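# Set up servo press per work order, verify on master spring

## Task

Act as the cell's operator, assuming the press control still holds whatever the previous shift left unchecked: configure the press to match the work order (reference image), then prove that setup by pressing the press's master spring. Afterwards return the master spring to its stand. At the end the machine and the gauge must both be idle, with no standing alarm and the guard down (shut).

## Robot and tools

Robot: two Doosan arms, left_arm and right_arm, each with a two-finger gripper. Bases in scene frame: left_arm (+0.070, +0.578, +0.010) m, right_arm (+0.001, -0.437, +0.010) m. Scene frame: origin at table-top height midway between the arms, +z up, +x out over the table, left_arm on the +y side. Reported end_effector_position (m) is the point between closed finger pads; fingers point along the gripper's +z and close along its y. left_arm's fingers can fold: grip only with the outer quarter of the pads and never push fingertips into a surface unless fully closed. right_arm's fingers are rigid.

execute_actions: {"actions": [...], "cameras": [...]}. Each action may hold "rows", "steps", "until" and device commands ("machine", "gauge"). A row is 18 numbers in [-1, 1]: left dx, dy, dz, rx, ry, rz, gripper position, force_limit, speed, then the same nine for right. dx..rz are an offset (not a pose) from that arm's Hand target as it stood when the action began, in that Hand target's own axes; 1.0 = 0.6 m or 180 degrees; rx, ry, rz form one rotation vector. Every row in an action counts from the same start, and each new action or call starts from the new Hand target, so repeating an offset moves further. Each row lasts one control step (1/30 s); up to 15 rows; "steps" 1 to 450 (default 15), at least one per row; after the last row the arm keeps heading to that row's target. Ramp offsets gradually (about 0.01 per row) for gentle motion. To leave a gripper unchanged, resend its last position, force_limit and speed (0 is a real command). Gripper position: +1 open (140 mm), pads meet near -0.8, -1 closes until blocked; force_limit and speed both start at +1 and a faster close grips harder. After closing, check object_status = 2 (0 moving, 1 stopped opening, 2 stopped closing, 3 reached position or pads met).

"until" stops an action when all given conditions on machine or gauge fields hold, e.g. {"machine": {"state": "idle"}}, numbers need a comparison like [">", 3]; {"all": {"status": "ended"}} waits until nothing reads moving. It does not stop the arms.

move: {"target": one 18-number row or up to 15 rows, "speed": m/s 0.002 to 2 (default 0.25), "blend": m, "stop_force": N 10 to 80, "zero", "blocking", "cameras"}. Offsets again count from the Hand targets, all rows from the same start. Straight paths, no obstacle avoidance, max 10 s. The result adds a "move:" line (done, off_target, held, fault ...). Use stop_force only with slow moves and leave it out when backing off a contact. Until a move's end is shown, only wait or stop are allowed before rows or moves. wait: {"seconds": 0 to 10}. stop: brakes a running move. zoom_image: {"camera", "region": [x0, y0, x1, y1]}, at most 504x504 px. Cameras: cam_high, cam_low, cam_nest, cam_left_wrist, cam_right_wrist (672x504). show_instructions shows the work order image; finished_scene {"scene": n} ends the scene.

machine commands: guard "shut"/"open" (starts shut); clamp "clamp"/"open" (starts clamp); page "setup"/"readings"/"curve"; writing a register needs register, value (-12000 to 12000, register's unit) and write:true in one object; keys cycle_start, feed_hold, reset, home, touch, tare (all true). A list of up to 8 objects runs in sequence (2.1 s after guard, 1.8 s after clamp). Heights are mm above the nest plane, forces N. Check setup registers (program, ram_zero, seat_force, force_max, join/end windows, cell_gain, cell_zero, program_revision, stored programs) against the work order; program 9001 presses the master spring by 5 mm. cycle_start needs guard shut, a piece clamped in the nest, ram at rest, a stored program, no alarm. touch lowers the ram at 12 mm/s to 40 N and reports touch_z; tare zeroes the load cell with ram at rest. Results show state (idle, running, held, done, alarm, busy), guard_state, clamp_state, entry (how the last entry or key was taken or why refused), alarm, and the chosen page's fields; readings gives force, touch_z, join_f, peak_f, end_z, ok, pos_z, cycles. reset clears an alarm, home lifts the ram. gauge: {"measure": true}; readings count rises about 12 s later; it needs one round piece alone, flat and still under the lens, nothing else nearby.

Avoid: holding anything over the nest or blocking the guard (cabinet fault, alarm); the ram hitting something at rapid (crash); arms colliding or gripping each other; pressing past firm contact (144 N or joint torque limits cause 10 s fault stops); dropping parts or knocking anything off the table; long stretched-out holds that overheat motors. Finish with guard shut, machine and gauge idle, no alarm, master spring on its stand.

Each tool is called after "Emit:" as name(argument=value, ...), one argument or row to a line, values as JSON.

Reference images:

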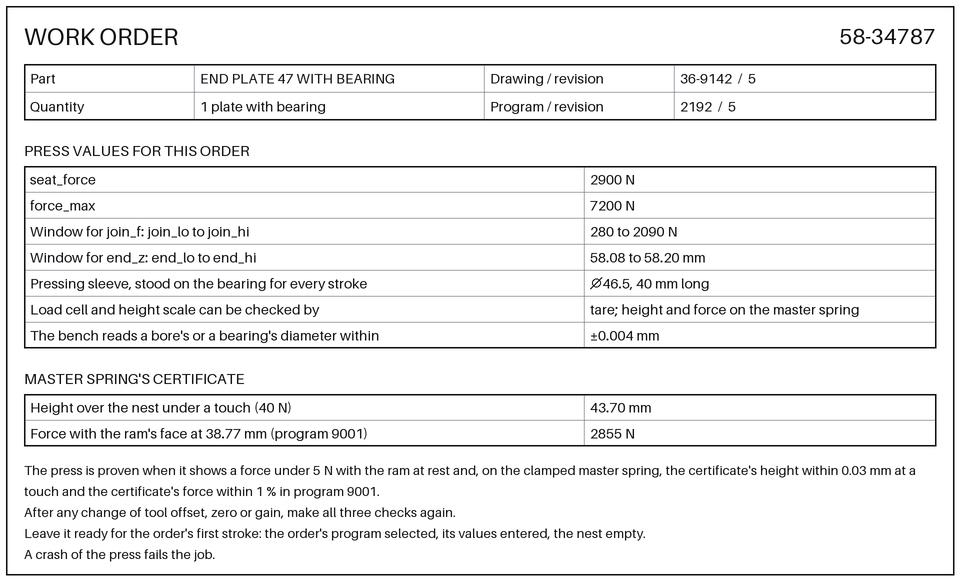

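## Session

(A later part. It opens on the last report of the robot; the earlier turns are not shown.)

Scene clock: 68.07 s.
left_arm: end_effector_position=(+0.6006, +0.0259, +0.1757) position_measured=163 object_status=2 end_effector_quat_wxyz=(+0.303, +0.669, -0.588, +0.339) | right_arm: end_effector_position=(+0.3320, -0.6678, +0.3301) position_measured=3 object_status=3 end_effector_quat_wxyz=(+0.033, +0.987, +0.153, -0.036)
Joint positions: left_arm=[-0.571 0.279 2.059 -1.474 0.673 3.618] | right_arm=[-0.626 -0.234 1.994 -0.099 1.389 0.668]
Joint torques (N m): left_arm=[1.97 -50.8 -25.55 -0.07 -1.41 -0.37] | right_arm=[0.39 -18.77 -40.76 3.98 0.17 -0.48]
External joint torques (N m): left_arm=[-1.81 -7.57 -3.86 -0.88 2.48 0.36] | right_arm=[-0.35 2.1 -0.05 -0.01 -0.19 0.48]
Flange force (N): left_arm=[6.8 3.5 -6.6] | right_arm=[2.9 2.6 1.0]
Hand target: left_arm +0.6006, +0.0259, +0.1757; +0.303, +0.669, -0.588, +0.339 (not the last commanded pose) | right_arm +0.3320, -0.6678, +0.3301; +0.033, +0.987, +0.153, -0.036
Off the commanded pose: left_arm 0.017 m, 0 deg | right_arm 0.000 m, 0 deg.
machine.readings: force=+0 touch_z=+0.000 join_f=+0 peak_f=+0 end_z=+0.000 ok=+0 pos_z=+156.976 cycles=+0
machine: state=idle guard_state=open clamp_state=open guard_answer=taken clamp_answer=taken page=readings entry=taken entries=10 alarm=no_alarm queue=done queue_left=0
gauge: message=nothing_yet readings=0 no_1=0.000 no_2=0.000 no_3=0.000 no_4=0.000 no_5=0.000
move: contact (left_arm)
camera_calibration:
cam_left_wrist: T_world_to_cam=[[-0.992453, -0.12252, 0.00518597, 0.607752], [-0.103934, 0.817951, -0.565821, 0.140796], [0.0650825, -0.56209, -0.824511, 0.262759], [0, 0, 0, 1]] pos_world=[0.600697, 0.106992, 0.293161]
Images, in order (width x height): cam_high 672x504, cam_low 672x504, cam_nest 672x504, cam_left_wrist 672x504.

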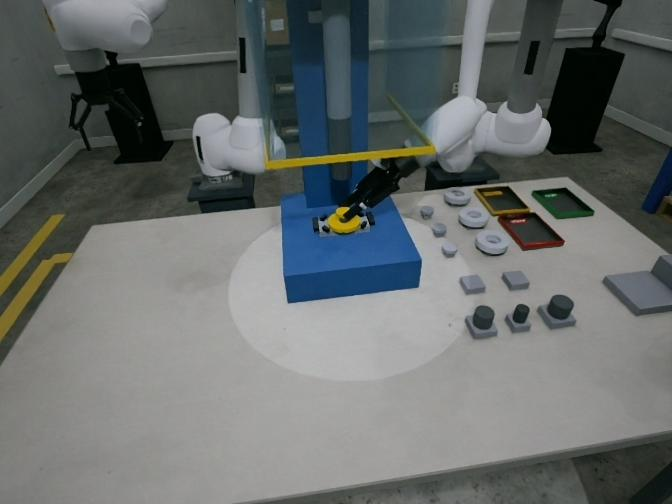

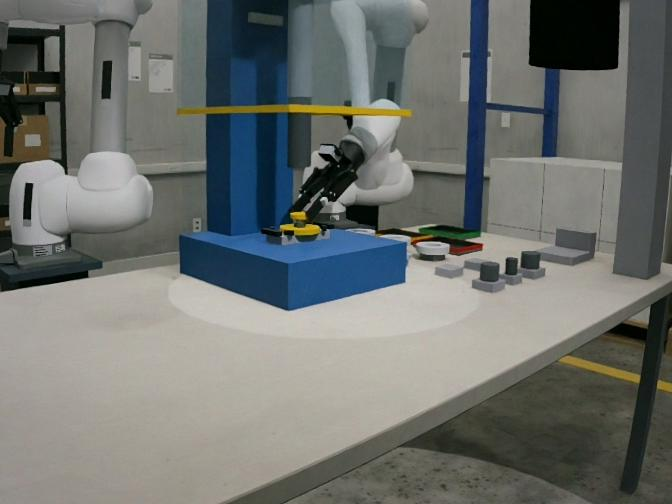

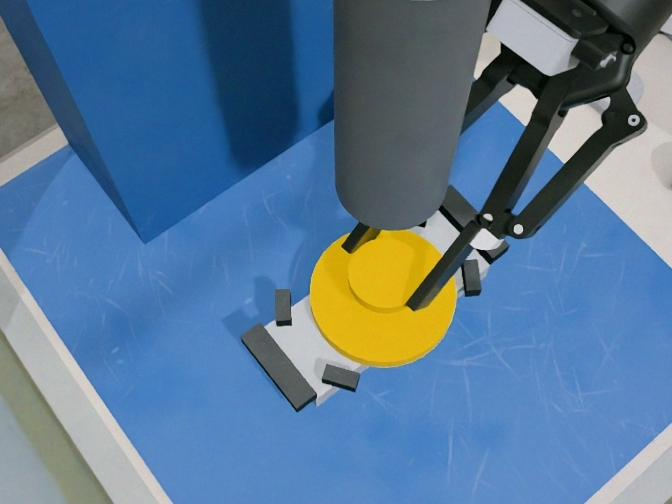

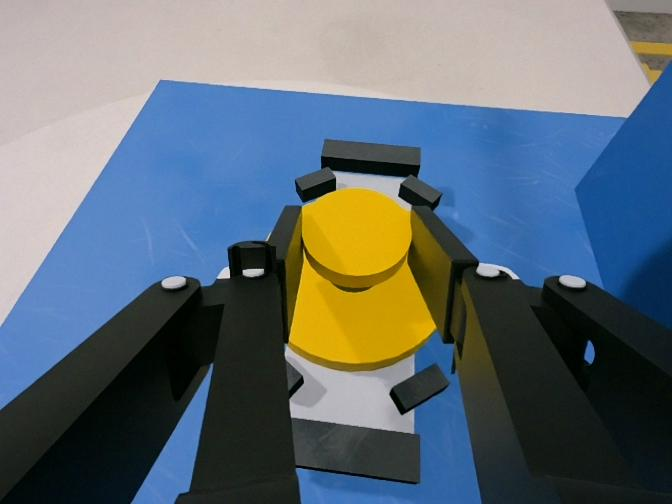

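Emit:
execute_actions(
  actions=[
    {"rows":[[0,0,0,0,0,0,0.25,0.3,-1,0,0,0,0,0,0,1,1,1]],"steps":60},
  ],
)

Emit:
move(
  target=[
    [0,0,-0.05,0,0,0,0.25,0.3,-1,0,0,0,0,0,0,1,1,1],
    [-0.2088,-0.0439,-0.348,0,0,0,0.25,0.3,-1,0,0,0,0,0,0,1,1,1],
  ],
  speed=[0.08,0.2],
)

Emit:
execute_actions(
  actions=[
    {"machine":[{"clamp":"clamp"},{"guard":"shut"},{"touch":true}],"steps":450,"until":{"machine":{"queue":"done"}}},
  ],
  cameras=["cam_nest","cam_high","cam_left_wrist"],
)

Scene clock: 70.83 s.
left_arm: end_effector_position=(+0.6005, +0.0259, +0.1756) position_measured=98 object_status=3 end_effector_quat_wxyz=(+0.303, +0.669, -0.588, +0.339) | right_arm: end_effector_position=(+0.3320, -0.6678, +0.3301) position_measured=3 object_status=3 end_effector_quat_wxyz=(+0.033, +0.987, +0.153, -0.036)
Joint positions: left_arm=[-0.571 0.279 2.059 -1.474 0.673 3.618] | right_arm=[-0.626 -0.234 1.994 -0.099 1.389 0.668]
Joint torques (N m): left_arm=[2.45 -61.58 -28.52 -0.79 1.06 -0.22] | right_arm=[0.23 -18.86 -40.78 3.97 0.2 -0.46]
External joint torques (N m): left_arm=[-2.09 3.2 -0.84 -0.14 -0.01 0.22] | right_arm=[-0.3 2.29 0.05 -0.01 -0.22 0.46]
Flange force (N): left_arm=[0.0 -2.0 7.6] | right_arm=[3.1 2.7 1.3]
Hand target: left_arm +0.6006, +0.0259, +0.1757; +0.303, +0.669, -0.588, +0.339 | right_arm +0.3320, -0.6678, +0.3301; +0.033, +0.987, +0.153, -0.036
Off the commanded pose: left_arm 0.000 m, 0 deg | right_arm 0.000 m, 0 deg.
machine.readings: force=+0 touch_z=+0.000 join_f=+0 peak_f=+0 end_z=+0.000 ok=+0 pos_z=+156.976 cycles=+0
machine: state=idle guard_state=open clamp_state=open guard_answer=taken clamp_answer=taken page=readings entry=taken entries=10 alarm=no_alarm queue=done queue_left=0
gauge: message=nothing_yet readings=0 no_1=0.000 no_2=0.000 no_3=0.000 no_4=0.000 no_5=0.000
camera_calibration:
cam_left_wrist: T_world_to_cam=[[-0.992452, -0.122521, 0.00518654, 0.607752], [-0.103935, 0.817951, -0.565821, 0.14074], [0.0650825, -0.56209, -0.824511, 0.262676], [0, 0, 0, 1]] pos_world=[0.600697, 0.106992, 0.293061]
cam_right_wrist: T_world_to_cam=[[0.329217, -0.942803, 0.0523308, -0.747469], [-0.869423, -0.281038, 0.406352, -0.0282967], [-0.368403, -0.179275, -0.912217, 0.444506], [0, 0, 0, 1]] pos_world=[0.385235, -0.63298, 0.4561]

Scene clock: 72.70 s.
left_arm: end_effector_position=(+0.5965, +0.2699, +0.1964) position_measured=98 object_status=3 end_effector_quat_wxyz=(+0.303, +0.669, -0.588, +0.339) | right_arm: end_effector_position=(+0.3320, -0.6678, +0.3301) position_measured=3 object_status=3 end_effector_quat_wxyz=(+0.033, +0.987, +0.153, -0.036)
Joint positions: left_arm=[-0.143 0.145 2.185 -1.231 0.975 3.698] | right_arm=[-0.626 -0.234 1.994 -0.099 1.389 0.668]
Joint torques (N m): left_arm=[2.72 -46.98 -28.07 -0.35 1.24 -0.22] | right_arm=[0.38 -18.63 -40.69 4 0.15 -0.42]
External joint torques (N m): left_arm=[-2.6 3 -1.07 -0.18 -0.02 0.22] | right_arm=[-0.48 2.1 -0.1 -0.04 -0.18 0.43]
Flange force (N): left_arm=[0.5 -4.5 7.5] | right_arm=[2.5 2.9 0.9]
Hand target: left_arm +0.5966, +0.2699, +0.1964; +0.303, +0.669, -0.588, +0.339 | right_arm +0.3320, -0.6678, +0.3301; +0.033, +0.987, +0.153, -0.036
Off the commanded pose: left_arm 0.000 m, 0 deg | right_arm 0.000 m, 0 deg.
machine.readings: force=+0 touch_z=+0.000 join_f=+0 peak_f=+0 end_z=+0.000 ok=+0 pos_z=+156.976 cycles=+0
machine: state=idle guard_state=open clamp_state=open guard_answer=taken clamp_answer=taken page=readings entry=taken entries=10 alarm=no_alarm queue=done queue_left=0
gauge: message=nothing_yet readings=0 no_1=0.000 no_2=0.000 no_3=0.000 no_4=0.000 no_5=0.000
move: done
camera_calibration:
cam_left_wrist: T_world_to_cam=[[-0.992453, -0.12252, 0.00518597, 0.633569], [-0.103934, 0.817951, -0.565821, -0.0474875], [0.0650825, -0.56209, -0.824511, 0.417236], [0, 0, 0, 1]] pos_world=[0.596697, 0.350992, 0.313861]
cam_right_wrist: T_world_to_cam=[[0.329217, -0.942803, 0.0523308, -0.747469], [-0.869423, -0.281038, 0.406352, -0.0282967], [-0.368403, -0.179275, -0.912217, 0.444506], [0, 0, 0, 1]] pos_world=[0.385235, -0.63298, 0.4561]

Scene clock: 87.30 s.
left_arm: end_effector_position=(+0.5966, +0.2699, +0.1965) position_measured=98 object_status=3 end_effector_quat_wxyz=(+0.303, +0.669, -0.588, +0.339) | right_arm: end_effector_position=(+0.3320, -0.6678, +0.3301) position_measured=3 object_status=3 end_effector_quat_wxyz=(+0.033, +0.987, +0.153, -0.036)
Joint positions: left_arm=[-0.143 0.145 2.185 -1.231 0.975 3.698] | right_arm=[-0.626 -0.234 1.994 -0.099 1.389 0.668]
Joint torques (N m): left_arm=[2.59 -47.36 -28.14 -0.39 1.23 -0.24] | right_arm=[0.3 -18.85 -40.69 4.01 0.16 -0.46]
External joint torques (N m): left_arm=[-2.5 3.42 -0.89 -0.14 -0.01 0.24] | right_arm=[-0.34 2.08 -0.12 -0.05 -0.18 0.47]
Flange force (N): left_arm=[-0.2 -4.9 7.8] | right_arm=[2.9 2.7 0.9]
Hand target: left_arm +0.5966, +0.2699, +0.1964; +0.303, +0.669, -0.588, +0.339 | right_arm +0.3320, -0.6678, +0.3301; +0.033, +0.987, +0.153, -0.036
Tool commands: left_gripper/position=+0.25 left_gripper/force_limit=+0.3 left_gripper/speed=-1.0 right_gripper/position=+1.0 right_gripper/force_limit=+1.0 right_gripper/speed=+1.0
Off the commanded pose: left_arm 0.000 m, 0 deg | right_arm 0.000 m, 0 deg.
machine.readings: force=+0 touch_z=+44.435 join_f=+0 peak_f=+0 end_z=+0.000 ok=+0 pos_z=+156.976 cycles=+0
machine: state=idle guard_state=shut clamp_state=clamped guard_answer=taken clamp_answer=taken page=readings entry=taken entries=11 alarm=no_alarm queue=done queue_left=0
gauge: message=nothing_yet readings=0 no_1=0.000 no_2=0.000 no_3=0.000 no_4=0.000 no_5=0.000
camera_calibration:
cam_left_wrist: T_world_to_cam=[[-0.992453, -0.12252, 0.00518597, 0.633569], [-0.103934, 0.817951, -0.565821, -0.0474875], [0.0650825, -0.56209, -0.824511, 0.417236], [0, 0, 0, 1]] pos_world=[0.596697, 0.350992, 0.313861]
Images, in order (width x height): cam_high 672x504, cam_nest 672x504, cam_left_wrist 672x504.

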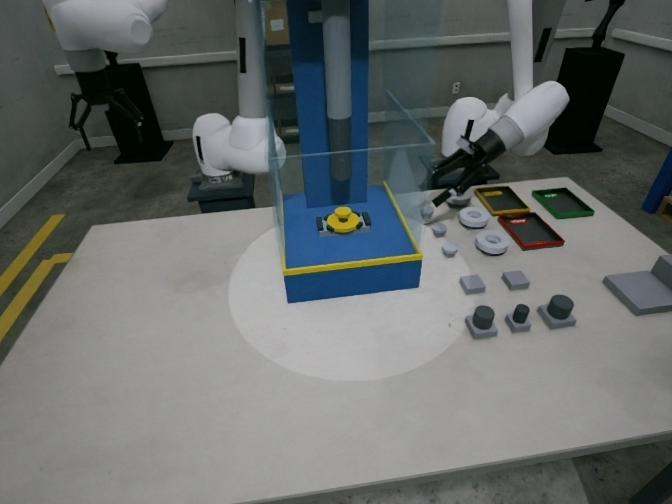

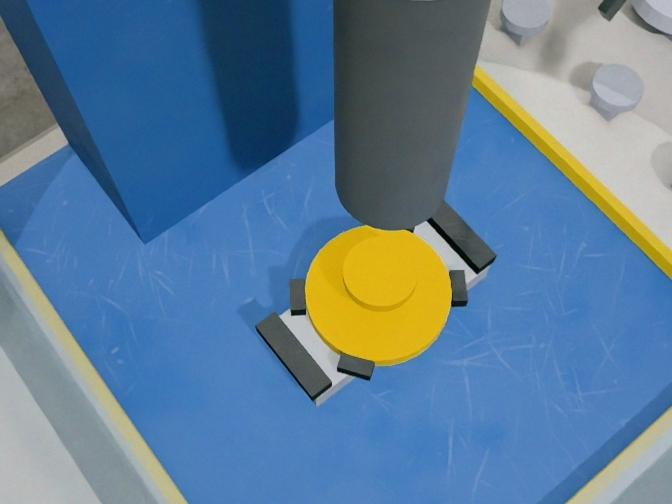

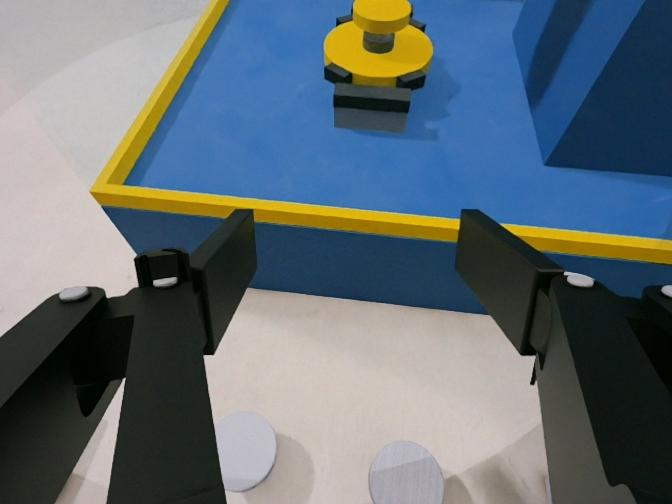

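Emit:
execute_actions(
  actions=[
    {"machine":[{"register":"ram_zero","value":163.759,"write":true},{"touch":true}],"steps":450,"until":{"machine":{"queue":"done"}}},
  ],
)

Scene clock: 98.40 s.
left_arm: end_effector_position=(+0.5966, +0.2699, +0.1964) position_measured=98 object_status=3 end_effector_quat_wxyz=(+0.303, +0.669, -0.588, +0.339) | right_arm: end_effector_position=(+0.3320, -0.6678, +0.3301) position_measured=3 object_status=3 end_effector_quat_wxyz=(+0.033, +0.987, +0.153, -0.036)
Joint positions: left_arm=[-0.143 0.145 2.185 -1.231 0.975 3.698] | right_arm=[-0.626 -0.234 1.994 -0.099 1.389 0.668]
Joint torques (N m): left_arm=[2.33 -47.04 -28.07 -0.4 1.2 -0.2] | right_arm=[0.23 -18.78 -40.72 3.99 0.16 -0.46]
External joint torques (N m): left_arm=[-2.35 3.13 -0.97 -0.13 0.02 0.2] | right_arm=[-0.22 2.21 -0.01 -0.02 -0.18 0.46]
Flange force (N): left_arm=[0.1 -4.7 7.1] | right_arm=[3.2 2.5 1.0]
Hand target: left_arm +0.5966, +0.2699, +0.1964; +0.303, +0.669, -0.588, +0.339 | right_arm +0.3320, -0.6678, +0.3301; +0.033, +0.987, +0.153, -0.036
Tool commands: left_gripper/position=+0.25 left_gripper/force_limit=+0.3 left_gripper/speed=-1.0 right_gripper/position=+1.0 right_gripper/force_limit=+1.0 right_gripper/speed=+1.0
Off the commanded pose: left_arm 0.000 m, 0 deg | right_arm 0.000 m, 0 deg.
machine.readings: force=+0 touch_z=+43.690 join_f=+0 peak_f=+0 end_z=+0.000 ok=+0 pos_z=+156.241 cycles=+0
machine: state=idle guard_state=shut clamp_state=clamped guard_answer=taken clamp_answer=taken page=readings entry=taken entries=13 alarm=no_alarm queue=done queue_left=0
gauge: message=nothing_yet readings=0 no_1=0.000 no_2=0.000 no_3=0.000 no_4=0.000 no_5=0.000
camera_calibration:
cam_left_wrist: T_world_to_cam=[[-0.992453, -0.12252, 0.00518597, 0.633569], [-0.103934, 0.817951, -0.565821, -0.0474875], [0.0650825, -0.56209, -0.824511, 0.417236], [0, 0, 0, 1]] pos_world=[0.596697, 0.350992, 0.313861]
cam_right_wrist: T_world_to_cam=[[0.329217, -0.942803, 0.0523308, -0.747469], [-0.869423, -0.281038, 0.406352, -0.0282967], [-0.368403, -0.179275, -0.912217, 0.444506], [0, 0, 0, 1]] pos_world=[0.385235, -0.63298, 0.4561]

Run 9001.

Emit:
execute_actions(
  actions=[
    {"machine":{"cycle_start":true,"page":"curve"},"steps":450,"until":{"any":{"status":"ended"}}},
    {"machine":{"page":"readings"},"steps":5},
  ],
)

Emit:
execute_actions(
  actions=[
    {"machine":{"page":"curve"},"steps":5},
  ],
)

Scene clock: 103.17 s.
left_arm: end_effector_position=(+0.5966, +0.2699, +0.1964) position_measured=98 object_status=3 end_effector_quat_wxyz=(+0.303, +0.669, -0.588, +0.339) | right_arm: end_effector_position=(+0.3320, -0.6678, +0.3301) position_measured=3 object_status=3 end_effector_quat_wxyz=(+0.033, +0.987, +0.153, -0.036)
Joint positions: left_arm=[-0.143 0.145 2.185 -1.231 0.975 3.698] | right_arm=[-0.626 -0.234 1.994 -0.099 1.389 0.668]
Joint torques (N m): left_arm=[2.7 -47.25 -27.94 -0.44 1.24 -0.21] | right_arm=[0.36 -18.73 -40.77 3.96 0.18 -0.47]
External joint torques (N m): left_arm=[-2.7 3.33 -1.17 -0.1 -0.02 0.21] | right_arm=[-0.33 2.05 -0.02 0.01 -0.21 0.47]
External joint torques at the end of the 1st action: left_arm=[-2.56 2.97 -0.63 -0.16 -0.01 0.3] | right_arm=[-0.02 2.02 -0.03 -0.05 -0.22 0.46]
Flange force (N): left_arm=[0.5 -5.1 7.8] | right_arm=[2.8 2.5 1.0]
Flange force at the end of the 1st action (N): left_arm=[-0.1 -3.7 7.5] | right_arm=[3.4 2.1 1.0]
Hand target: left_arm +0.5966, +0.2699, +0.1964; +0.303, +0.669, -0.588, +0.339 | right_arm +0.3320, -0.6678, +0.3301; +0.033, +0.987, +0.153, -0.036
Tool commands: left_gripper/position=+0.25 left_gripper/force_limit=+0.3 left_gripper/speed=-1.0 right_gripper/position=+1.0 right_gripper/force_limit=+1.0 right_gripper/speed=+1.0
Off the commanded pose: left_arm 0.000 m, 0 deg | right_arm 0.000 m, 0 deg.
machine.readings: force=+0 touch_z=+43.690 join_f=+5930 peak_f=+6306 end_z=+38.768 ok=+0 pos_z=+156.241 cycles=+1
machine: state=done guard_state=shut clamp_state=clamped guard_answer=taken clamp_answer=taken page=readings entry=taken entries=14 alarm=no_alarm queue=done queue_left=0
gauge: message=nothing_yet readings=0 no_1=0.000 no_2=0.000 no_3=0.000 no_4=0.000 no_5=0.000
camera_calibration:
cam_left_wrist: T_world_to_cam=[[-0.992453, -0.12252, 0.00518597, 0.633569], [-0.103934, 0.817951, -0.565821, -0.0474875], [0.0650825, -0.56209, -0.824511, 0.417236], [0, 0, 0, 1]] pos_world=[0.596697, 0.350992, 0.313861]
cam_right_wrist: T_world_to_cam=[[0.329217, -0.942803, 0.0523308, -0.747469], [-0.869423, -0.281038, 0.406352, -0.0282967], [-0.368403, -0.179275, -0.912217, 0.444506], [0, 0, 0, 1]] pos_world=[0.385235, -0.63298, 0.4561]

Scene clock: 103.53 s.
left_arm: end_effector_position=(+0.5966, +0.2699, +0.1964) position_measured=98 object_status=3 end_effector_quat_wxyz=(+0.303, +0.669, -0.588, +0.339) | right_arm: end_effector_position=(+0.3320, -0.6678, +0.3301) position_measured=3 object_status=3 end_effector_quat_wxyz=(+0.033, +0.987, +0.153, -0.036)
Joint positions: left_arm=[-0.143 0.145 2.185 -1.231 0.975 3.698] | right_arm=[-0.626 -0.234 1.994 -0.099 1.389 0.668]
Joint torques (N m): left_arm=[2.79 -46.98 -28.24 -0.37 1.23 -0.26] | right_arm=[0.03 -18.62 -40.89 3.96 0.15 -0.41]
External joint torques (N m): left_arm=[-2.81 3.09 -0.77 -0.17 -0.01 0.26] | right_arm=[-0.14 1.95 0.07 0.01 -0.18 0.41]
Flange force (N): left_arm=[0.3 -4.0 8.0] | right_arm=[2.9 2.1 1.1]
Hand target: left_arm +0.5966, +0.2699, +0.1964; +0.303, +0.669, -0.588, +0.339 | right_arm +0.3320, -0.6678, +0.3301; +0.033, +0.987, +0.153, -0.036
Tool commands: left_gripper/position=+0.25 left_gripper/force_limit=+0.3 left_gripper/speed=-1.0 right_gripper/position=+1.0 right_gripper/force_limit=+1.0 right_gripper/speed=+1.0
Off the commanded pose: left_arm 0.000 m, 0 deg | right_arm 0.000 m, 0 deg.
machine.curve: curve1_z=+44.770 curve1_f=+2 curve2_z=+43.913 curve2_f=+17 curve3_z=+43.056 curve3_f=+876 curve4_z=+42.199 curve4_f=+1954 curve5_z=+41.341 curve5_f=+3034 curve6_z=+40.484 curve6_f=+4115 curve7_z=+39.627 curve7_f=+5212 curve8_z=+38.770 curve8_f=+6304
machine: state=done guard_state=shut clamp_state=clamped guard_answer=taken clamp_answer=taken page=curve entry=taken entries=14 alarm=no_alarm queue=done queue_left=0
gauge: message=nothing_yet readings=0 no_1=0.000 no_2=0.000 no_3=0.000 no_4=0.000 no_5=0.000
camera_calibration:
cam_left_wrist: T_world_to_cam=[[-0.992453, -0.12252, 0.00518597, 0.633569], [-0.103934, 0.817951, -0.565821, -0.0474875], [0.0650825, -0.56209, -0.824511, 0.417236], [0, 0, 0, 1]] pos_world=[0.596697, 0.350992, 0.313861]
cam_right_wrist: T_world_to_cam=[[0.329217, -0.942803, 0.0523308, -0.747469], [-0.869423, -0.281038, 0.406352, -0.0282967], [-0.368403, -0.179275, -0.912217, 0.444506], [0, 0, 0, 1]] pos_world=[0.385235, -0.63298, 0.4561]

Emit:
execute_actions(
  actions=[
    {"machine":[{"register":"cell_gain","value":0.4764,"write":true},{"tare":true},{"page":"readings","touch":true}],"steps":450,"until":{"machine":{"queue":"done"}}},
  ],
)

Scene clock: 114.77 s.
left_arm: end_effector_position=(+0.5966, +0.2699, +0.1964) position_measured=98 object_status=3 end_effector_quat_wxyz=(+0.303, +0.669, -0.588, +0.339) | right_arm: end_effector_position=(+0.3320, -0.6678, +0.3301) position_measured=3 object_status=3 end_effector_quat_wxyz=(+0.033, +0.987, +0.153, -0.036)
Joint positions: left_arm=[-0.143 0.145 2.185 -1.231 0.975 3.698] | right_arm=[-0.626 -0.234 1.994 -0.099 1.389 0.668]
Joint torques (N m): left_arm=[2.8 -47.12 -28.07 -0.38 1.19 -0.26] | right_arm=[0.45 -18.63 -40.76 4 0.15 -0.45]
External joint torques (N m): left_arm=[-2.82 3.24 -0.97 -0.16 0.03 0.26] | right_arm=[-0.47 2.16 0.02 -0.04 -0.18 0.45]
Flange force (N): left_arm=[0.4 -4.6 8.1] | right_arm=[2.6 2.8 1.1]
Hand target: left_arm +0.5966, +0.2699, +0.1964; +0.303, +0.669, -0.588, +0.339 | right_arm +0.3320, -0.6678, +0.3301; +0.033, +0.987, +0.153, -0.036
Tool commands: left_gripper/position=+0.25 left_gripper/force_limit=+0.3 left_gripper/speed=-1.0 right_gripper/position=+1.0 right_gripper/force_limit=+1.0 right_gripper/speed=+1.0
Off the commanded pose: left_arm 0.000 m, 0 deg | right_arm 0.000 m, 0 deg.
machine.readings: force=+0 touch_z=+43.667 join_f=+5930 peak_f=+6306 end_z=+38.768 ok=+0 pos_z=+156.241 cycles=+1
machine: state=done guard_state=shut clamp_state=clamped guard_answer=taken clamp_answer=taken page=readings entry=taken entries=17 alarm=no_alarm queue=done queue_left=0
gauge: message=nothing_yet readings=0 no_1=0.000 no_2=0.000 no_3=0.000 no_4=0.000 no_5=0.000
camera_calibration:
cam_left_wrist: T_world_to_cam=[[-0.992453, -0.12252, 0.00518597, 0.633569], [-0.103934, 0.817951, -0.565821, -0.0474875], [0.0650825, -0.56209, -0.824511, 0.417236], [0, 0, 0, 1]] pos_world=[0.596697, 0.350992, 0.313861]
cam_right_wrist: T_world_to_cam=[[0.329217, -0.942803, 0.0523308, -0.747469], [-0.869423, -0.281038, 0.406352, -0.0282967], [-0.368403, -0.179275, -0.912217, 0.444506], [0, 0, 0, 1]] pos_world=[0.385235, -0.63298, 0.4561]

Emit:
execute_actions(
  actions=[
    {"machine":[{"register":"ram_zero","value":163.726,"write":true},{"register":"cell_gain","value":0.4732,"write":true},{"touch":true},{"cycle_start":true,"page":"curve"}],"steps":450,"until":{"machine":{"queue":"done"}}},
  ],
)

Emit:
execute_actions(
  actions=[
    {"machine":{"page":"readings"},"steps":90},
  ],
)

Scene clock: 130.20 s.
left_arm: end_effector_position=(+0.5966, +0.2699, +0.1964) position_measured=98 object_status=3 end_effector_quat_wxyz=(+0.303, +0.669, -0.588, +0.339) | right_arm: end_effector_position=(+0.3320, -0.6678, +0.3301) position_measured=3 object_status=3 end_effector_quat_wxyz=(+0.033, +0.987, +0.153, -0.036)
Joint positions: left_arm=[-0.143 0.145 2.185 -1.231 0.975 3.698] | right_arm=[-0.626 -0.234 1.994 -0.099 1.389 0.668]
Joint torques (N m): left_arm=[2.58 -47.18 -28.31 -0.36 1.26 -0.21] | right_arm=[0.26 -18.65 -40.75 3.98 0.17 -0.49]
External joint torques (N m): left_arm=[-2.36 3.23 -0.68 -0.15 -0.04 0.21] | right_arm=[-0.1 1.33 -0.13 0 -0.18 0.49]
Flange force (N): left_arm=[-0.3 -4.3 7.4] | right_arm=[2.5 1.3 0.5]
Hand target: left_arm +0.5966, +0.2699, +0.1964; +0.303, +0.669, -0.588, +0.339 | right_arm +0.3320, -0.6678, +0.3301; +0.033, +0.987, +0.153, -0.036
Tool commands: left_gripper/position=+0.25 left_gripper/force_limit=+0.3 left_gripper/speed=-1.0 right_gripper/position=+1.0 right_gripper/force_limit=+1.0 right_gripper/speed=+1.0
Off the commanded pose: left_arm 0.000 m, 0 deg | right_arm 0.000 m, 0 deg.
machine.curve: curve1_z=+44.770 curve1_f=+2 curve2_z=+43.913 curve2_f=+17 curve3_z=+43.056 curve3_f=+418 curve4_z=+42.199 curve4_f=+893 curve5_z=+41.341 curve5_f=+1386 curve6_z=+40.484 curve6_f=+1863 curve7_z=+39.627 curve7_f=+2357 curve8_z=+38.770 curve8_f=+2847
machine: state=done guard_state=shut clamp_state=clamped guard_answer=taken clamp_answer=taken page=curve entry=taken entries=21 alarm=no_alarm queue=done queue_left=0
gauge: message=nothing_yet readings=0 no_1=0.000 no_2=0.000 no_3=0.000 no_4=0.000 no_5=0.000
camera_calibration:
cam_left_wrist: T_world_to_cam=[[-0.992453, -0.12252, 0.00518597, 0.633569], [-0.103934, 0.817951, -0.565821, -0.0474875], [0.0650825, -0.56209, -0.824511, 0.417236], [0, 0, 0, 1]] pos_world=[0.596697, 0.350992, 0.313861]
cam_right_wrist: T_world_to_cam=[[0.329217, -0.942803, 0.0523308, -0.747469], [-0.869423, -0.281038, 0.406352, -0.0282967], [-0.368403, -0.179275, -0.912217, 0.444506], [0, 0, 0, 1]] pos_world=[0.385235, -0.63298, 0.4561]

Scene clock: 133.40 s.
left_arm: end_effector_position=(+0.5966, +0.2699, +0.1964) position_measured=98 object_status=3 end_effector_quat_wxyz=(+0.303, +0.669, -0.588, +0.339) | right_arm: end_effector_position=(+0.3320, -0.6678, +0.3301) position_measured=3 object_status=3 end_effector_quat_wxyz=(+0.033, +0.987, +0.153, -0.036)
Joint positions: left_arm=[-0.143 0.145 2.185 -1.231 0.975 3.698] | right_arm=[-0.626 -0.234 1.994 -0.099 1.389 0.668]
Joint torques (N m): left_arm=[2.42 -47.58 -28.07 -0.36 1.23 -0.23] | right_arm=[0.33 -18.98 -40.74 3.99 0.16 -0.41]
External joint torques (N m): left_arm=[-2.2 3.6 -0.98 -0.15 -0.02 0.23] | right_arm=[-0.3 2.4 -0.06 -0.02 -0.19 0.41]
Flange force (N): left_arm=[-0.6 -5.4 7.5] | right_arm=[3.2 3.0 1.0]
Hand target: left_arm +0.5966, +0.2699, +0.1964; +0.303, +0.669, -0.588, +0.339 | right_arm +0.3320, -0.6678, +0.3301; +0.033, +0.987, +0.153, -0.036
Tool commands: left_gripper/position=+0.25 left_gripper/force_limit=+0.3 left_gripper/speed=-1.0 right_gripper/position=+1.0 right_gripper/force_limit=+1.0 right_gripper/speed=+1.0
Off the commanded pose: left_arm 0.000 m, 0 deg | right_arm 0.000 m, 0 deg.
machine.readings: force=+0 touch_z=+43.711 join_f=+2684 peak_f=+2848 end_z=+38.768 ok=+0 pos_z=+156.274 cycles=+2
machine: state=done guard_state=shut clamp_state=clamped guard_answer=taken clamp_answer=taken page=readings entry=taken entries=21 alarm=no_alarm queue=done queue_left=0
gauge: message=nothing_yet readings=0 no_1=0.000 no_2=0.000 no_3=0.000 no_4=0.000 no_5=0.000
camera_calibration:
cam_left_wrist: T_world_to_cam=[[-0.992453, -0.12252, 0.00518597, 0.633569], [-0.103934, 0.817951, -0.565821, -0.0474875], [0.0650825, -0.56209, -0.824511, 0.417236], [0, 0, 0, 1]] pos_world=[0.596697, 0.350992, 0.313861]
cam_right_wrist: T_world_to_cam=[[0.329217, -0.942803, 0.0523308, -0.747469], [-0.869423, -0.281038, 0.406352, -0.0282967], [-0.368403, -0.179275, -0.912217, 0.444506], [0, 0, 0, 1]] pos_world=[0.385235, -0.63298, 0.4561]

Emit:
execute_actions(
  actions=[
    {"machine":[{"register":"program","value":2192,"write":true},{"page":"setup","guard":"open"},{"clamp":"open"}],"steps":240,"until":{"machine":{"clamp_state":"open","guard_state":"open"}}},
  ],
)

Emit:
move(
  target=[
    [0.2088,0.0439,0.298,0,0,0,0.25,0.3,-1,0,0,0,0,0,0,1,1,1],
    [0.2088,0.0439,0.348,0,0,0,0.25,0.3,-1,0,0,0,0,0,0,1,1,1],
  ],
  speed=[0.15,0.06],
)

Emit:
execute_actions(
  actions=[
    {"rows":[[0,0,0,0,0,0,-1,0.3,-1,0,0,0,0,0,0,1,1,1]],"steps":90},
  ],
  cameras=["cam_nest","cam_left_wrist"],
)

Scene clock: 137.67 s.
left_arm: end_effector_position=(+0.5966, +0.2699, +0.1964) position_measured=98 object_status=3 end_effector_quat_wxyz=(+0.303, +0.669, -0.588, +0.339) | right_arm: end_effector_position=(+0.3320, -0.6678, +0.3301) position_measured=3 object_status=3 end_effector_quat_wxyz=(+0.033, +0.987, +0.153, -0.036)
Joint positions: left_arm=[-0.143 0.145 2.185 -1.231 0.975 3.698] | right_arm=[-0.626 -0.234 1.994 -0.099 1.389 0.668]
Joint torques (N m): left_arm=[2.59 -47.29 -28.06 -0.34 1.22 -0.21] | right_arm=[0.21 -18.86 -40.74 4.02 0.18 -0.48]
External joint torques (N m): left_arm=[-2.76 3.42 -1.04 -0.21 0.01 0.21] | right_arm=[-0.25 2.71 0.09 -0.07 -0.21 0.48]
Flange force (N): left_arm=[0.3 -4.9 8.2] | right_arm=[3.7 3.1 1.4]
Hand target: left_arm +0.5966, +0.2699, +0.1964; +0.303, +0.669, -0.588, +0.339 | right_arm +0.3320, -0.6678, +0.3301; +0.033, +0.987, +0.153, -0.036
Tool commands: left_gripper/position=+0.25 left_gripper/force_limit=+0.3 left_gripper/speed=-1.0 right_gripper/position=+1.0 right_gripper/force_limit=+1.0 right_gripper/speed=+1.0
Off the commanded pose: left_arm 0.000 m, 0 deg | right_arm 0.000 m, 0 deg.
machine.setup: program=+2192 ram_zero=+163.726 seat_force=+2900 force_max=+7200 join_lo=+280 join_hi=+2090 end_lo=+58.080 end_hi=+58.200 cell_gain=+0.473 cell_zero=-99 program_revision=+5 program_top=+58.200 stored1_number=+2192 stored1_revision=+5 stored2_number=+4839 stored2_revision=+2 stored3_number=+3239 stored3_revision=+6 stored4_number=+6660 stored4_revision=+3 stored5_number=+9001 stored5_revision=+1
machine: state=idle guard_state=open clamp_state=open guard_answer=taken clamp_answer=taken page=setup entry=taken entries=22 alarm=no_alarm queue=running queue_left=0
gauge: message=nothing_yet readings=0 no_1=0.000 no_2=0.000 no_3=0.000 no_4=0.000 no_5=0.000
camera_calibration:
cam_left_wrist: T_world_to_cam=[[-0.992453, -0.12252, 0.00518597, 0.633569], [-0.103934, 0.817951, -0.565821, -0.0474875], [0.0650825, -0.56209, -0.824511, 0.417236], [0, 0, 0, 1]] pos_world=[0.596697, 0.350992, 0.313861]
cam_right_wrist: T_world_to_cam=[[0.329217, -0.942803, 0.0523308, -0.747469], [-0.869423, -0.281038, 0.406352, -0.0282967], [-0.368403, -0.179275, -0.912217, 0.444506], [0, 0, 0, 1]] pos_world=[0.385235, -0.63298, 0.4561]

Scene clock: 139.97 s.
left_arm: end_effector_position=(+0.6006, +0.0259, +0.1757) position_measured=98 object_status=3 end_effector_quat_wxyz=(+0.303, +0.669, -0.588, +0.339) | right_arm: end_effector_position=(+0.3320, -0.6678, +0.3301) position_measured=3 object_status=3 end_effector_quat_wxyz=(+0.033, +0.987, +0.153, -0.036)
Joint positions: left_arm=[-0.571 0.279 2.059 -1.474 0.673 3.618] | right_arm=[-0.626 -0.234 1.994 -0.099 1.389 0.668]
Joint torques (N m): left_arm=[2.79 -61.65 -28.42 -0.77 1.08 -0.2] | right_arm=[0.07 -18.78 -40.76 3.99 0.18 -0.46]
External joint torques (N m): left_arm=[-2.68 3.35 -0.91 -0.17 -0.02 0.2] | right_arm=[-0.21 2.29 -0.05 -0.02 -0.21 0.46]
Flange force (N): left_arm=[0.4 -1.6 8.6] | right_arm=[3.3 2.7 1.0]
Hand target: left_arm +0.6006, +0.0259, +0.1757; +0.303, +0.669, -0.588, +0.339 | right_arm +0.3320, -0.6678, +0.3301; +0.033, +0.987, +0.153, -0.036
Off the commanded pose: left_arm 0.000 m, 0 deg | right_arm 0.000 m, 0 deg.
machine.setup: program=+2192 ram_zero=+163.726 seat_force=+2900 force_max=+7200 join_lo=+280 join_hi=+2090 end_lo=+58.080 end_hi=+58.200 cell_gain=+0.473 cell_zero=-99 program_revision=+5 program_top=+58.200 stored1_number=+2192 stored1_revision=+5 stored2_number=+4839 stored2_revision=+2 stored3_number=+3239 stored3_revision=+6 stored4_number=+6660 stored4_revision=+3 stored5_number=+9001 stored5_revision=+1
machine: state=idle guard_state=open clamp_state=open guard_answer=taken clamp_answer=taken page=setup entry=taken entries=22 alarm=no_alarm queue=done queue_left=0
gauge: message=nothing_yet readings=0 no_1=0.000 no_2=0.000 no_3=0.000 no_4=0.000 no_5=0.000
move: done
camera_calibration:
cam_left_wrist: T_world_to_cam=[[-0.992446, -0.122575, 0.00510376, 0.607778], [-0.103933, 0.817945, -0.56583, 0.140798], [0.0651821, -0.562086, -0.824506, 0.262697], [0, 0, 0, 1]] pos_world=[0.600697, 0.106992, 0.293161]
cam_right_wrist: T_world_to_cam=[[0.329217, -0.942803, 0.0523308, -0.747469], [-0.869423, -0.281038, 0.406352, -0.0282967], [-0.368403, -0.179275, -0.912217, 0.444506], [0, 0, 0, 1]] pos_world=[0.385235, -0.63298, 0.4561]

Scene clock: 143.17 s.
left_arm: end_effector_position=(+0.6006, +0.0259, +0.1757) position_measured=163 object_status=2 end_effector_quat_wxyz=(+0.303, +0.669, -0.588, +0.339) | right_arm: end_effector_position=(+0.3320, -0.6678, +0.3301) position_measured=3 object_status=3 end_effector_quat_wxyz=(+0.033, +0.987, +0.153, -0.036)
Joint positions: left_arm=[-0.571 0.279 2.059 -1.474 0.673 3.618] | right_arm=[-0.626 -0.234 1.994 -0.099 1.389 0.668]
Joint torques (N m): left_arm=[-1.72 -51.46 -26.46 -0.27 -0.31 -0.13] | right_arm=[0.42 -18.69 -40.8 4.01 0.2 -0.44]
External joint torques (N m): left_arm=[1.75 -6.89 -2.98 -0.7 1.38 0.13] | right_arm=[-0.58 2.07 0.02 -0.05 -0.22 0.45]
Flange force (N): left_arm=[4.0 0.6 -9.7] | right_arm=[2.3 2.9 1.2]
Hand target: left_arm +0.6006, +0.0259, +0.1757; +0.303, +0.669, -0.588, +0.339 | right_arm +0.3320, -0.6678, +0.3301; +0.033, +0.987, +0.153, -0.036
Off the commanded pose: left_arm 0.000 m, 0 deg | right_arm 0.000 m, 0 deg.
machine.setup: program=+2192 ram_zero=+163.726 seat_force=+2900 force_max=+7200 join_lo=+280 join_hi=+2090 end_lo=+58.080 end_hi=+58.200 cell_gain=+0.473 cell_zero=-99 program_revision=+5 program_top=+58.200 stored1_number=+2192 stored1_revision=+5 stored2_number=+4839 stored2_revision=+2 stored3_number=+3239 stored3_revision=+6 stored4_number=+6660 stored4_revision=+3 stored5_number=+9001 stored5_revision=+1
machine: state=idle guard_state=open clamp_state=open guard_answer=taken clamp_answer=taken page=setup entry=taken entries=22 alarm=no_alarm queue=done queue_left=0
gauge: message=nothing_yet readings=0 no_1=0.000 no_2=0.000 no_3=0.000 no_4=0.000 no_5=0.000
camera_calibration:
cam_left_wrist: T_world_to_cam=[[-0.992453, -0.12252, 0.00518597, 0.607752], [-0.103934, 0.817951, -0.565821, 0.140796], [0.0650825, -0.56209, -0.824511, 0.262759], [0, 0, 0, 1]] pos_world=[0.600697, 0.106992, 0.293161]
Images, in order (width x height): cam_nest 672x504, cam_left_wrist 672x504.

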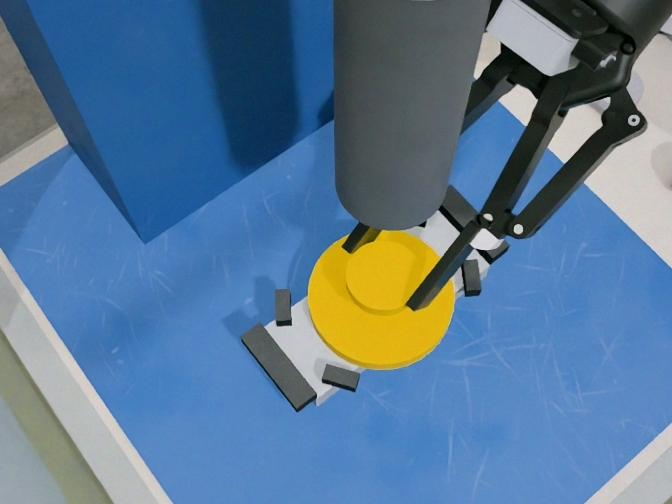

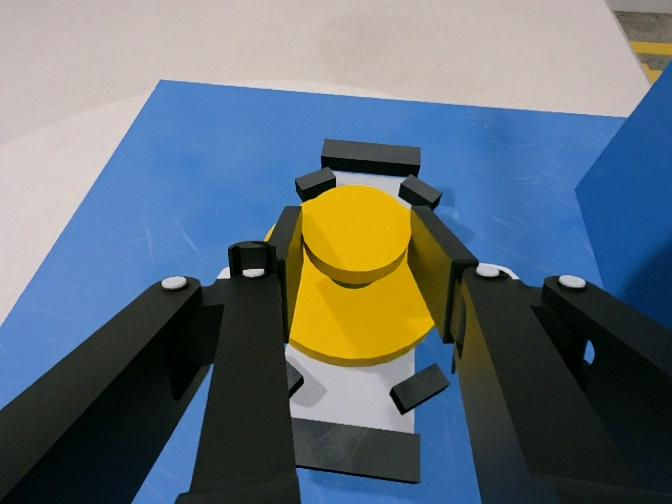

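Emit:
move(
  target=[
    [0.0519,0,-0.0363,0,0,0,-1,0.3,-1,0,0,0,0,0,0,1,1,1],
    [-0.1569,-0.0439,-0.3343,0,0,0,-1,0.3,-1,0,0,0,0,0,0,1,1,1],
    [-0.2073,-0.1572,-0.598,0.1365,0,-0.0957,-1,0.3,-1,0,0,0,0,0,0,1,1,1],
    [-0.4728,-0.4218,-0.5333,0.1365,0,-0.0957,-1,0.3,-1,0,0,0,0,0,0,1,1,1],
  ],
  speed=[0.05,0.15,0.2,0.15],
  blend=[0,0.03,0.04,0],
  cameras=["cam_high","cam_left_wrist","cam_low"],
)

Scene clock: 149.33 s.
left_arm: end_effector_position=(+0.7982, +0.4796, +0.1317) position_measured=163 object_status=2 end_effector_quat_wxyz=(+0.201, +0.798, -0.397, +0.407) | right_arm: end_effector_position=(+0.3320, -0.6678, +0.3301) position_measured=3 object_status=3 end_effector_quat_wxyz=(+0.033, +0.987, +0.153, -0.036)
Joint positions: left_arm=[0.151 0.341 2.079 -1.44 0.794 3.771] | right_arm=[-0.626 -0.234 1.994 -0.099 1.389 0.668]
Joint torques (N m): left_arm=[2.36 -70.27 -29.28 -2.09 2.7 -0.21] | right_arm=[0.48 -18.78 -40.92 4.03 0.16 -0.46]
External joint torques (N m): left_arm=[-2.47 8.96 2.84 1.13 -1.35 0.21] | right_arm=[-0.45 2.17 0.11 -0.06 -0.19 0.47]
Flange force (N): left_arm=[-6.5 -3.2 12.7] | right_arm=[2.6 2.7 1.3]
Hand target: left_arm +0.7982, +0.4797, +0.1317; +0.201, +0.798, -0.397, +0.407 | right_arm +0.3320, -0.6678, +0.3301; +0.033, +0.987, +0.153, -0.036
Off the commanded pose: left_arm 0.000 m, 0 deg | right_arm 0.000 m, 0 deg.
machine.setup: program=+2192 ram_zero=+163.726 seat_force=+2900 force_max=+7200 join_lo=+280 join_hi=+2090 end_lo=+58.080 end_hi=+58.200 cell_gain=+0.473 cell_zero=-99 program_revision=+5 program_top=+58.200 stored1_number=+2192 stored1_revision=+5 stored2_number=+4839 stored2_revision=+2 stored3_number=+3239 stored3_revision=+6 stored4_number=+6660 stored4_revision=+3 stored5_number=+9001 stored5_revision=+1
machine: state=idle guard_state=open clamp_state=open guard_answer=taken clamp_answer=taken page=setup entry=taken entries=22 alarm=no_alarm queue=done queue_left=0
gauge: message=nothing_yet readings=0 no_1=0.000 no_2=0.000 no_3=0.000 no_4=0.000 no_5=0.000
move: done
camera_calibration:
cam_left_wrist: T_world_to_cam=[[-0.798178, -0.602411, -0.00341198, 0.936015], [-0.495692, 0.659975, -0.564555, 0.153637], [0.342346, -0.448924, -0.825388, 0.193166], [0, 0, 0, 1]] pos_world=[0.757134, 0.549187, 0.249368]
Images, in order (width x height): cam_high 672x504, cam_low 672x504, cam_left_wrist 672x504.

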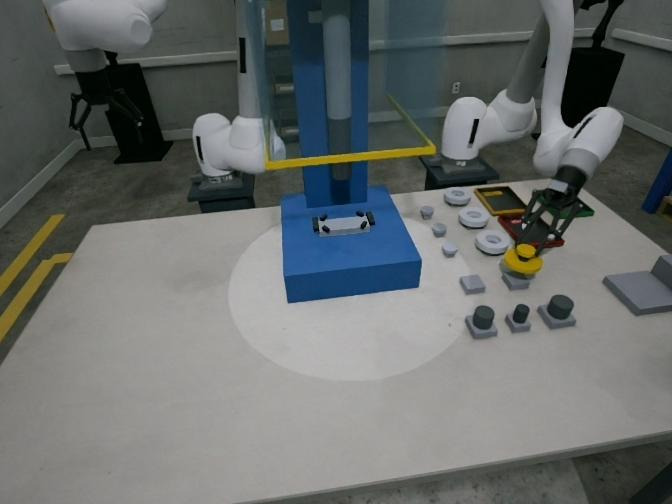

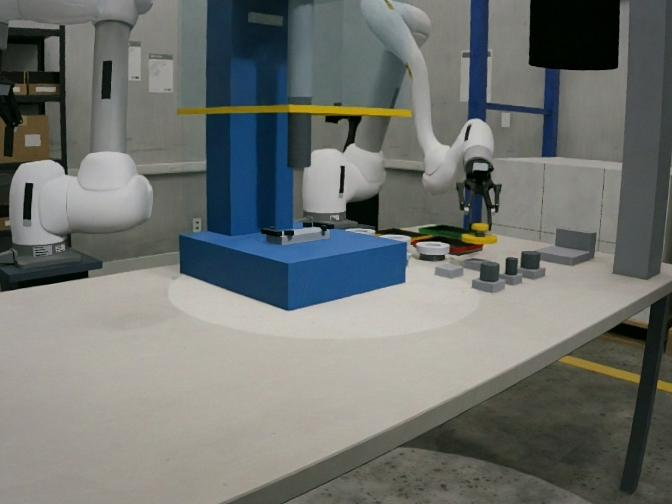

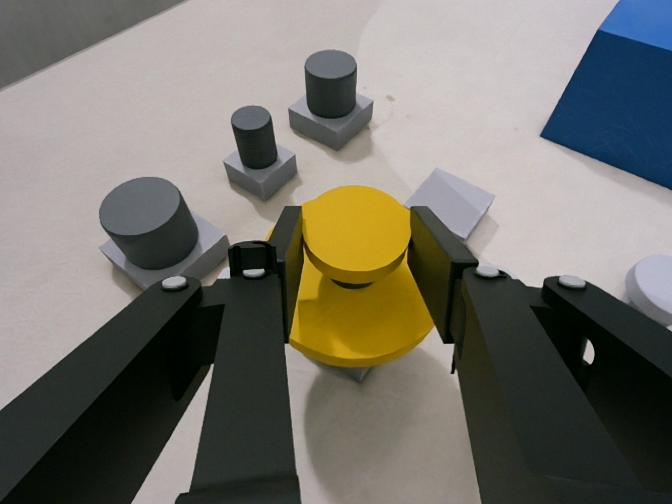

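Emit:
move(
  target=[-0.0605,-0.0027,0.0492,0,0,0,-1,0.3,-1,0,0,0,0,0,0,1,1,1],
  speed=0.06,
)

Emit:
move(
  target=[-0.0205,0,0.0144,0,0,0,-1,0.3,-1,0,0,0,0,0,0,1,1,1],
  speed=0.008,
  stop_force=14,
  cameras=["cam_high","cam_left_wrist","cam_low"],
)

Emit:
zoom_image(
  camera="cam_low",
  region=[420, 190, 540, 300],
)

Scene clock: 150.97 s.
left_arm: end_effector_position=(+0.8011, +0.4786, +0.0850) position_measured=163 object_status=2 end_effector_quat_wxyz=(+0.201, +0.798, -0.397, +0.407) | right_arm: end_effector_position=(+0.3320, -0.6678, +0.3301) position_measured=3 object_status=3 end_effector_quat_wxyz=(+0.033, +0.987, +0.153, -0.036)
Joint positions: left_arm=[0.148 0.412 2.096 -1.529 0.785 3.894] | right_arm=[-0.626 -0.234 1.994 -0.099 1.389 0.668]
Joint torques (N m): left_arm=[1.98 -74.29 -25.88 -2.06 3.07 -0.19] | right_arm=[0.2 -18.6 -40.83 4.01 0.19 -0.46]
External joint torques (N m): left_arm=[-2.08 9.18 2.65 0.97 -1.5 0.19] | right_arm=[-0.24 2.18 0.11 -0.05 -0.22 0.46]
Flange force (N): left_arm=[-7.6 -3.1 12.7] | right_arm=[3.0 2.4 1.3]
Hand target: left_arm +0.8011, +0.4786, +0.0850; +0.201, +0.798, -0.397, +0.407 | right_arm +0.3320, -0.6678, +0.3301; +0.033, +0.987, +0.153, -0.036
Off the commanded pose: left_arm 0.000 m, 0 deg | right_arm 0.000 m, 0 deg.
machine.setup: program=+2192 ram_zero=+163.726 seat_force=+2900 force_max=+7200 join_lo=+280 join_hi=+2090 end_lo=+58.080 end_hi=+58.200 cell_gain=+0.473 cell_zero=-99 program_revision=+5 program_top=+58.200 stored1_number=+2192 stored1_revision=+5 stored2_number=+4839 stored2_revision=+2 stored3_number=+3239 stored3_revision=+6 stored4_number=+6660 stored4_revision=+3 stored5_number=+9001 stored5_revision=+1
machine: state=idle guard_state=open clamp_state=open guard_answer=taken clamp_answer=taken page=setup entry=taken entries=22 alarm=no_alarm queue=done queue_left=0
gauge: message=nothing_yet readings=0 no_1=0.000 no_2=0.000 no_3=0.000 no_4=0.000 no_5=0.000
move: done
camera_calibration:
cam_left_wrist: T_world_to_cam=[[-0.798158, -0.602438, -0.00346187, 0.937498], [-0.495733, 0.66003, -0.564454, 0.129301], [0.342334, -0.448808, -0.825457, 0.153173], [0, 0, 0, 1]] pos_world=[0.759934, 0.548187, 0.202668]
cam_right_wrist: T_world_to_cam=[[0.329217, -0.942803, 0.0523308, -0.747469], [-0.869423, -0.281038, 0.406352, -0.0282967], [-0.368403, -0.179275, -0.912217, 0.444506], [0, 0, 0, 1]] pos_world=[0.385235, -0.63298, 0.4561]

Scene clock: 152.43 s.
left_arm: end_effector_position=(+0.8012, +0.4788, +0.0779) position_measured=163 object_status=2 end_effector_quat_wxyz=(+0.201, +0.798, -0.397, +0.407) | right_arm: end_effector_position=(+0.3320, -0.6678, +0.3301) position_measured=3 object_status=3 end_effector_quat_wxyz=(+0.033, +0.987, +0.153, -0.036)
Joint positions: left_arm=[0.148 0.422 2.099 -1.542 0.784 3.913] | right_arm=[-0.626 -0.234 1.994 -0.099 1.389 0.668]
Joint torques (N m): left_arm=[0.26 -63.89 -20.35 -0.27 0.15 0.19] | right_arm=[0.63 -18.68 -40.94 3.99 0.15 -0.45]
External joint torques (N m): left_arm=[-0.29 -1.76 -2.34 -0.83 1.45 -0.19] | right_arm=[-0.52 1.55 0.1 -0.02 -0.17 0.45]
Flange force (N): left_arm=[2.7 -1.9 -0.6] | right_arm=[1.7 2.1 1.1]
Hand target: left_arm +0.8011, +0.4788, +0.0779; +0.201, +0.798, -0.397, +0.407 (not the last commanded pose) | right_arm +0.3320, -0.6678, +0.3301; +0.033, +0.987, +0.153, -0.036
Off the commanded pose: left_arm 0.008 m, 0 deg | right_arm 0.000 m, 0 deg.
machine.setup: program=+2192 ram_zero=+163.726 seat_force=+2900 force_max=+7200 join_lo=+280 join_hi=+2090 end_lo=+58.080 end_hi=+58.200 cell_gain=+0.473 cell_zero=-99 program_revision=+5 program_top=+58.200 stored1_number=+2192 stored1_revision=+5 stored2_number=+4839 stored2_revision=+2 stored3_number=+3239 stored3_revision=+6 stored4_number=+6660 stored4_revision=+3 stored5_number=+9001 stored5_revision=+1
machine: state=idle guard_state=open clamp_state=open guard_answer=taken clamp_answer=taken page=setup entry=taken entries=22 alarm=no_alarm queue=done queue_left=0
gauge: message=nothing_yet readings=0 no_1=0.000 no_2=0.000 no_3=0.000 no_4=0.000 no_5=0.000
move: contact (left_arm)
camera_calibration:
cam_left_wrist: T_world_to_cam=[[-0.798094, -0.602523, -0.00351066, 0.937681], [-0.495705, 0.659895, -0.564637, 0.1253], [0.342523, -0.448893, -0.825332, 0.147246], [0, 0, 0, 1]] pos_world=[0.760034, 0.548387, 0.195567]
Images, in order (width x height): cam_high 672x504, cam_low 672x504, cam_left_wrist 672x504.

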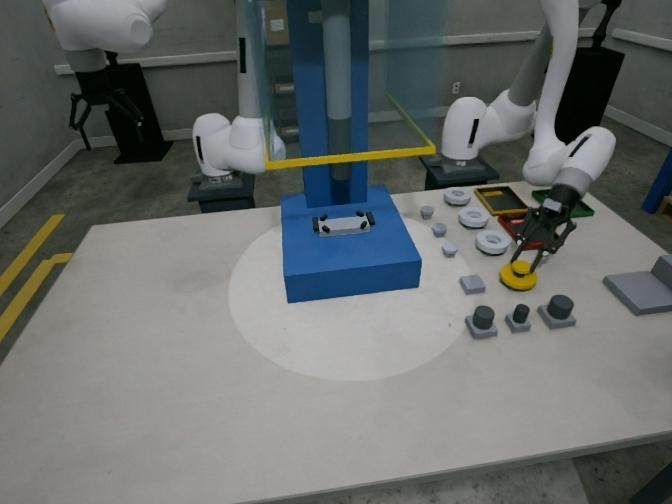

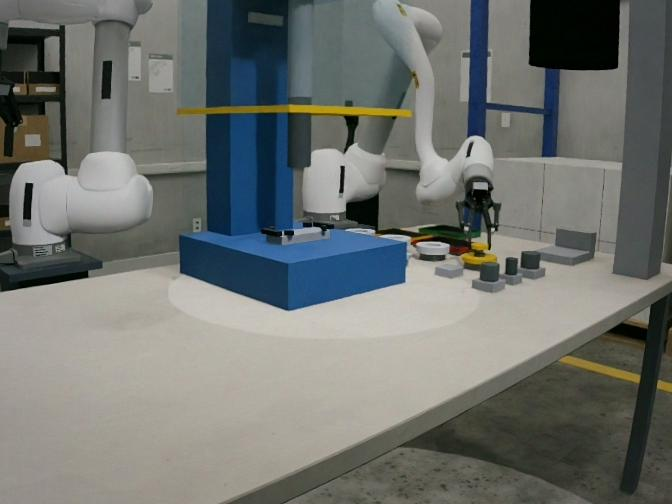

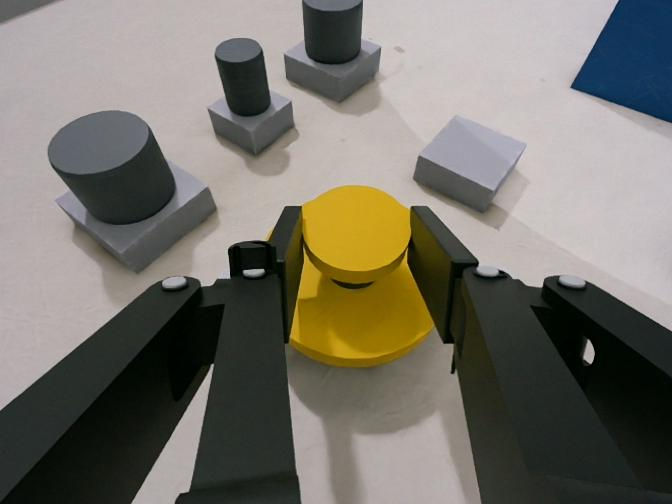

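Scaled by 4.200.

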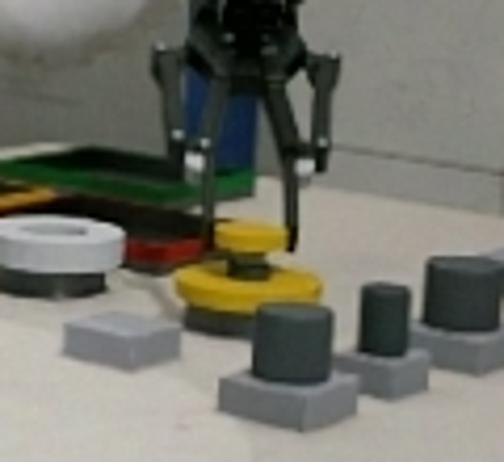

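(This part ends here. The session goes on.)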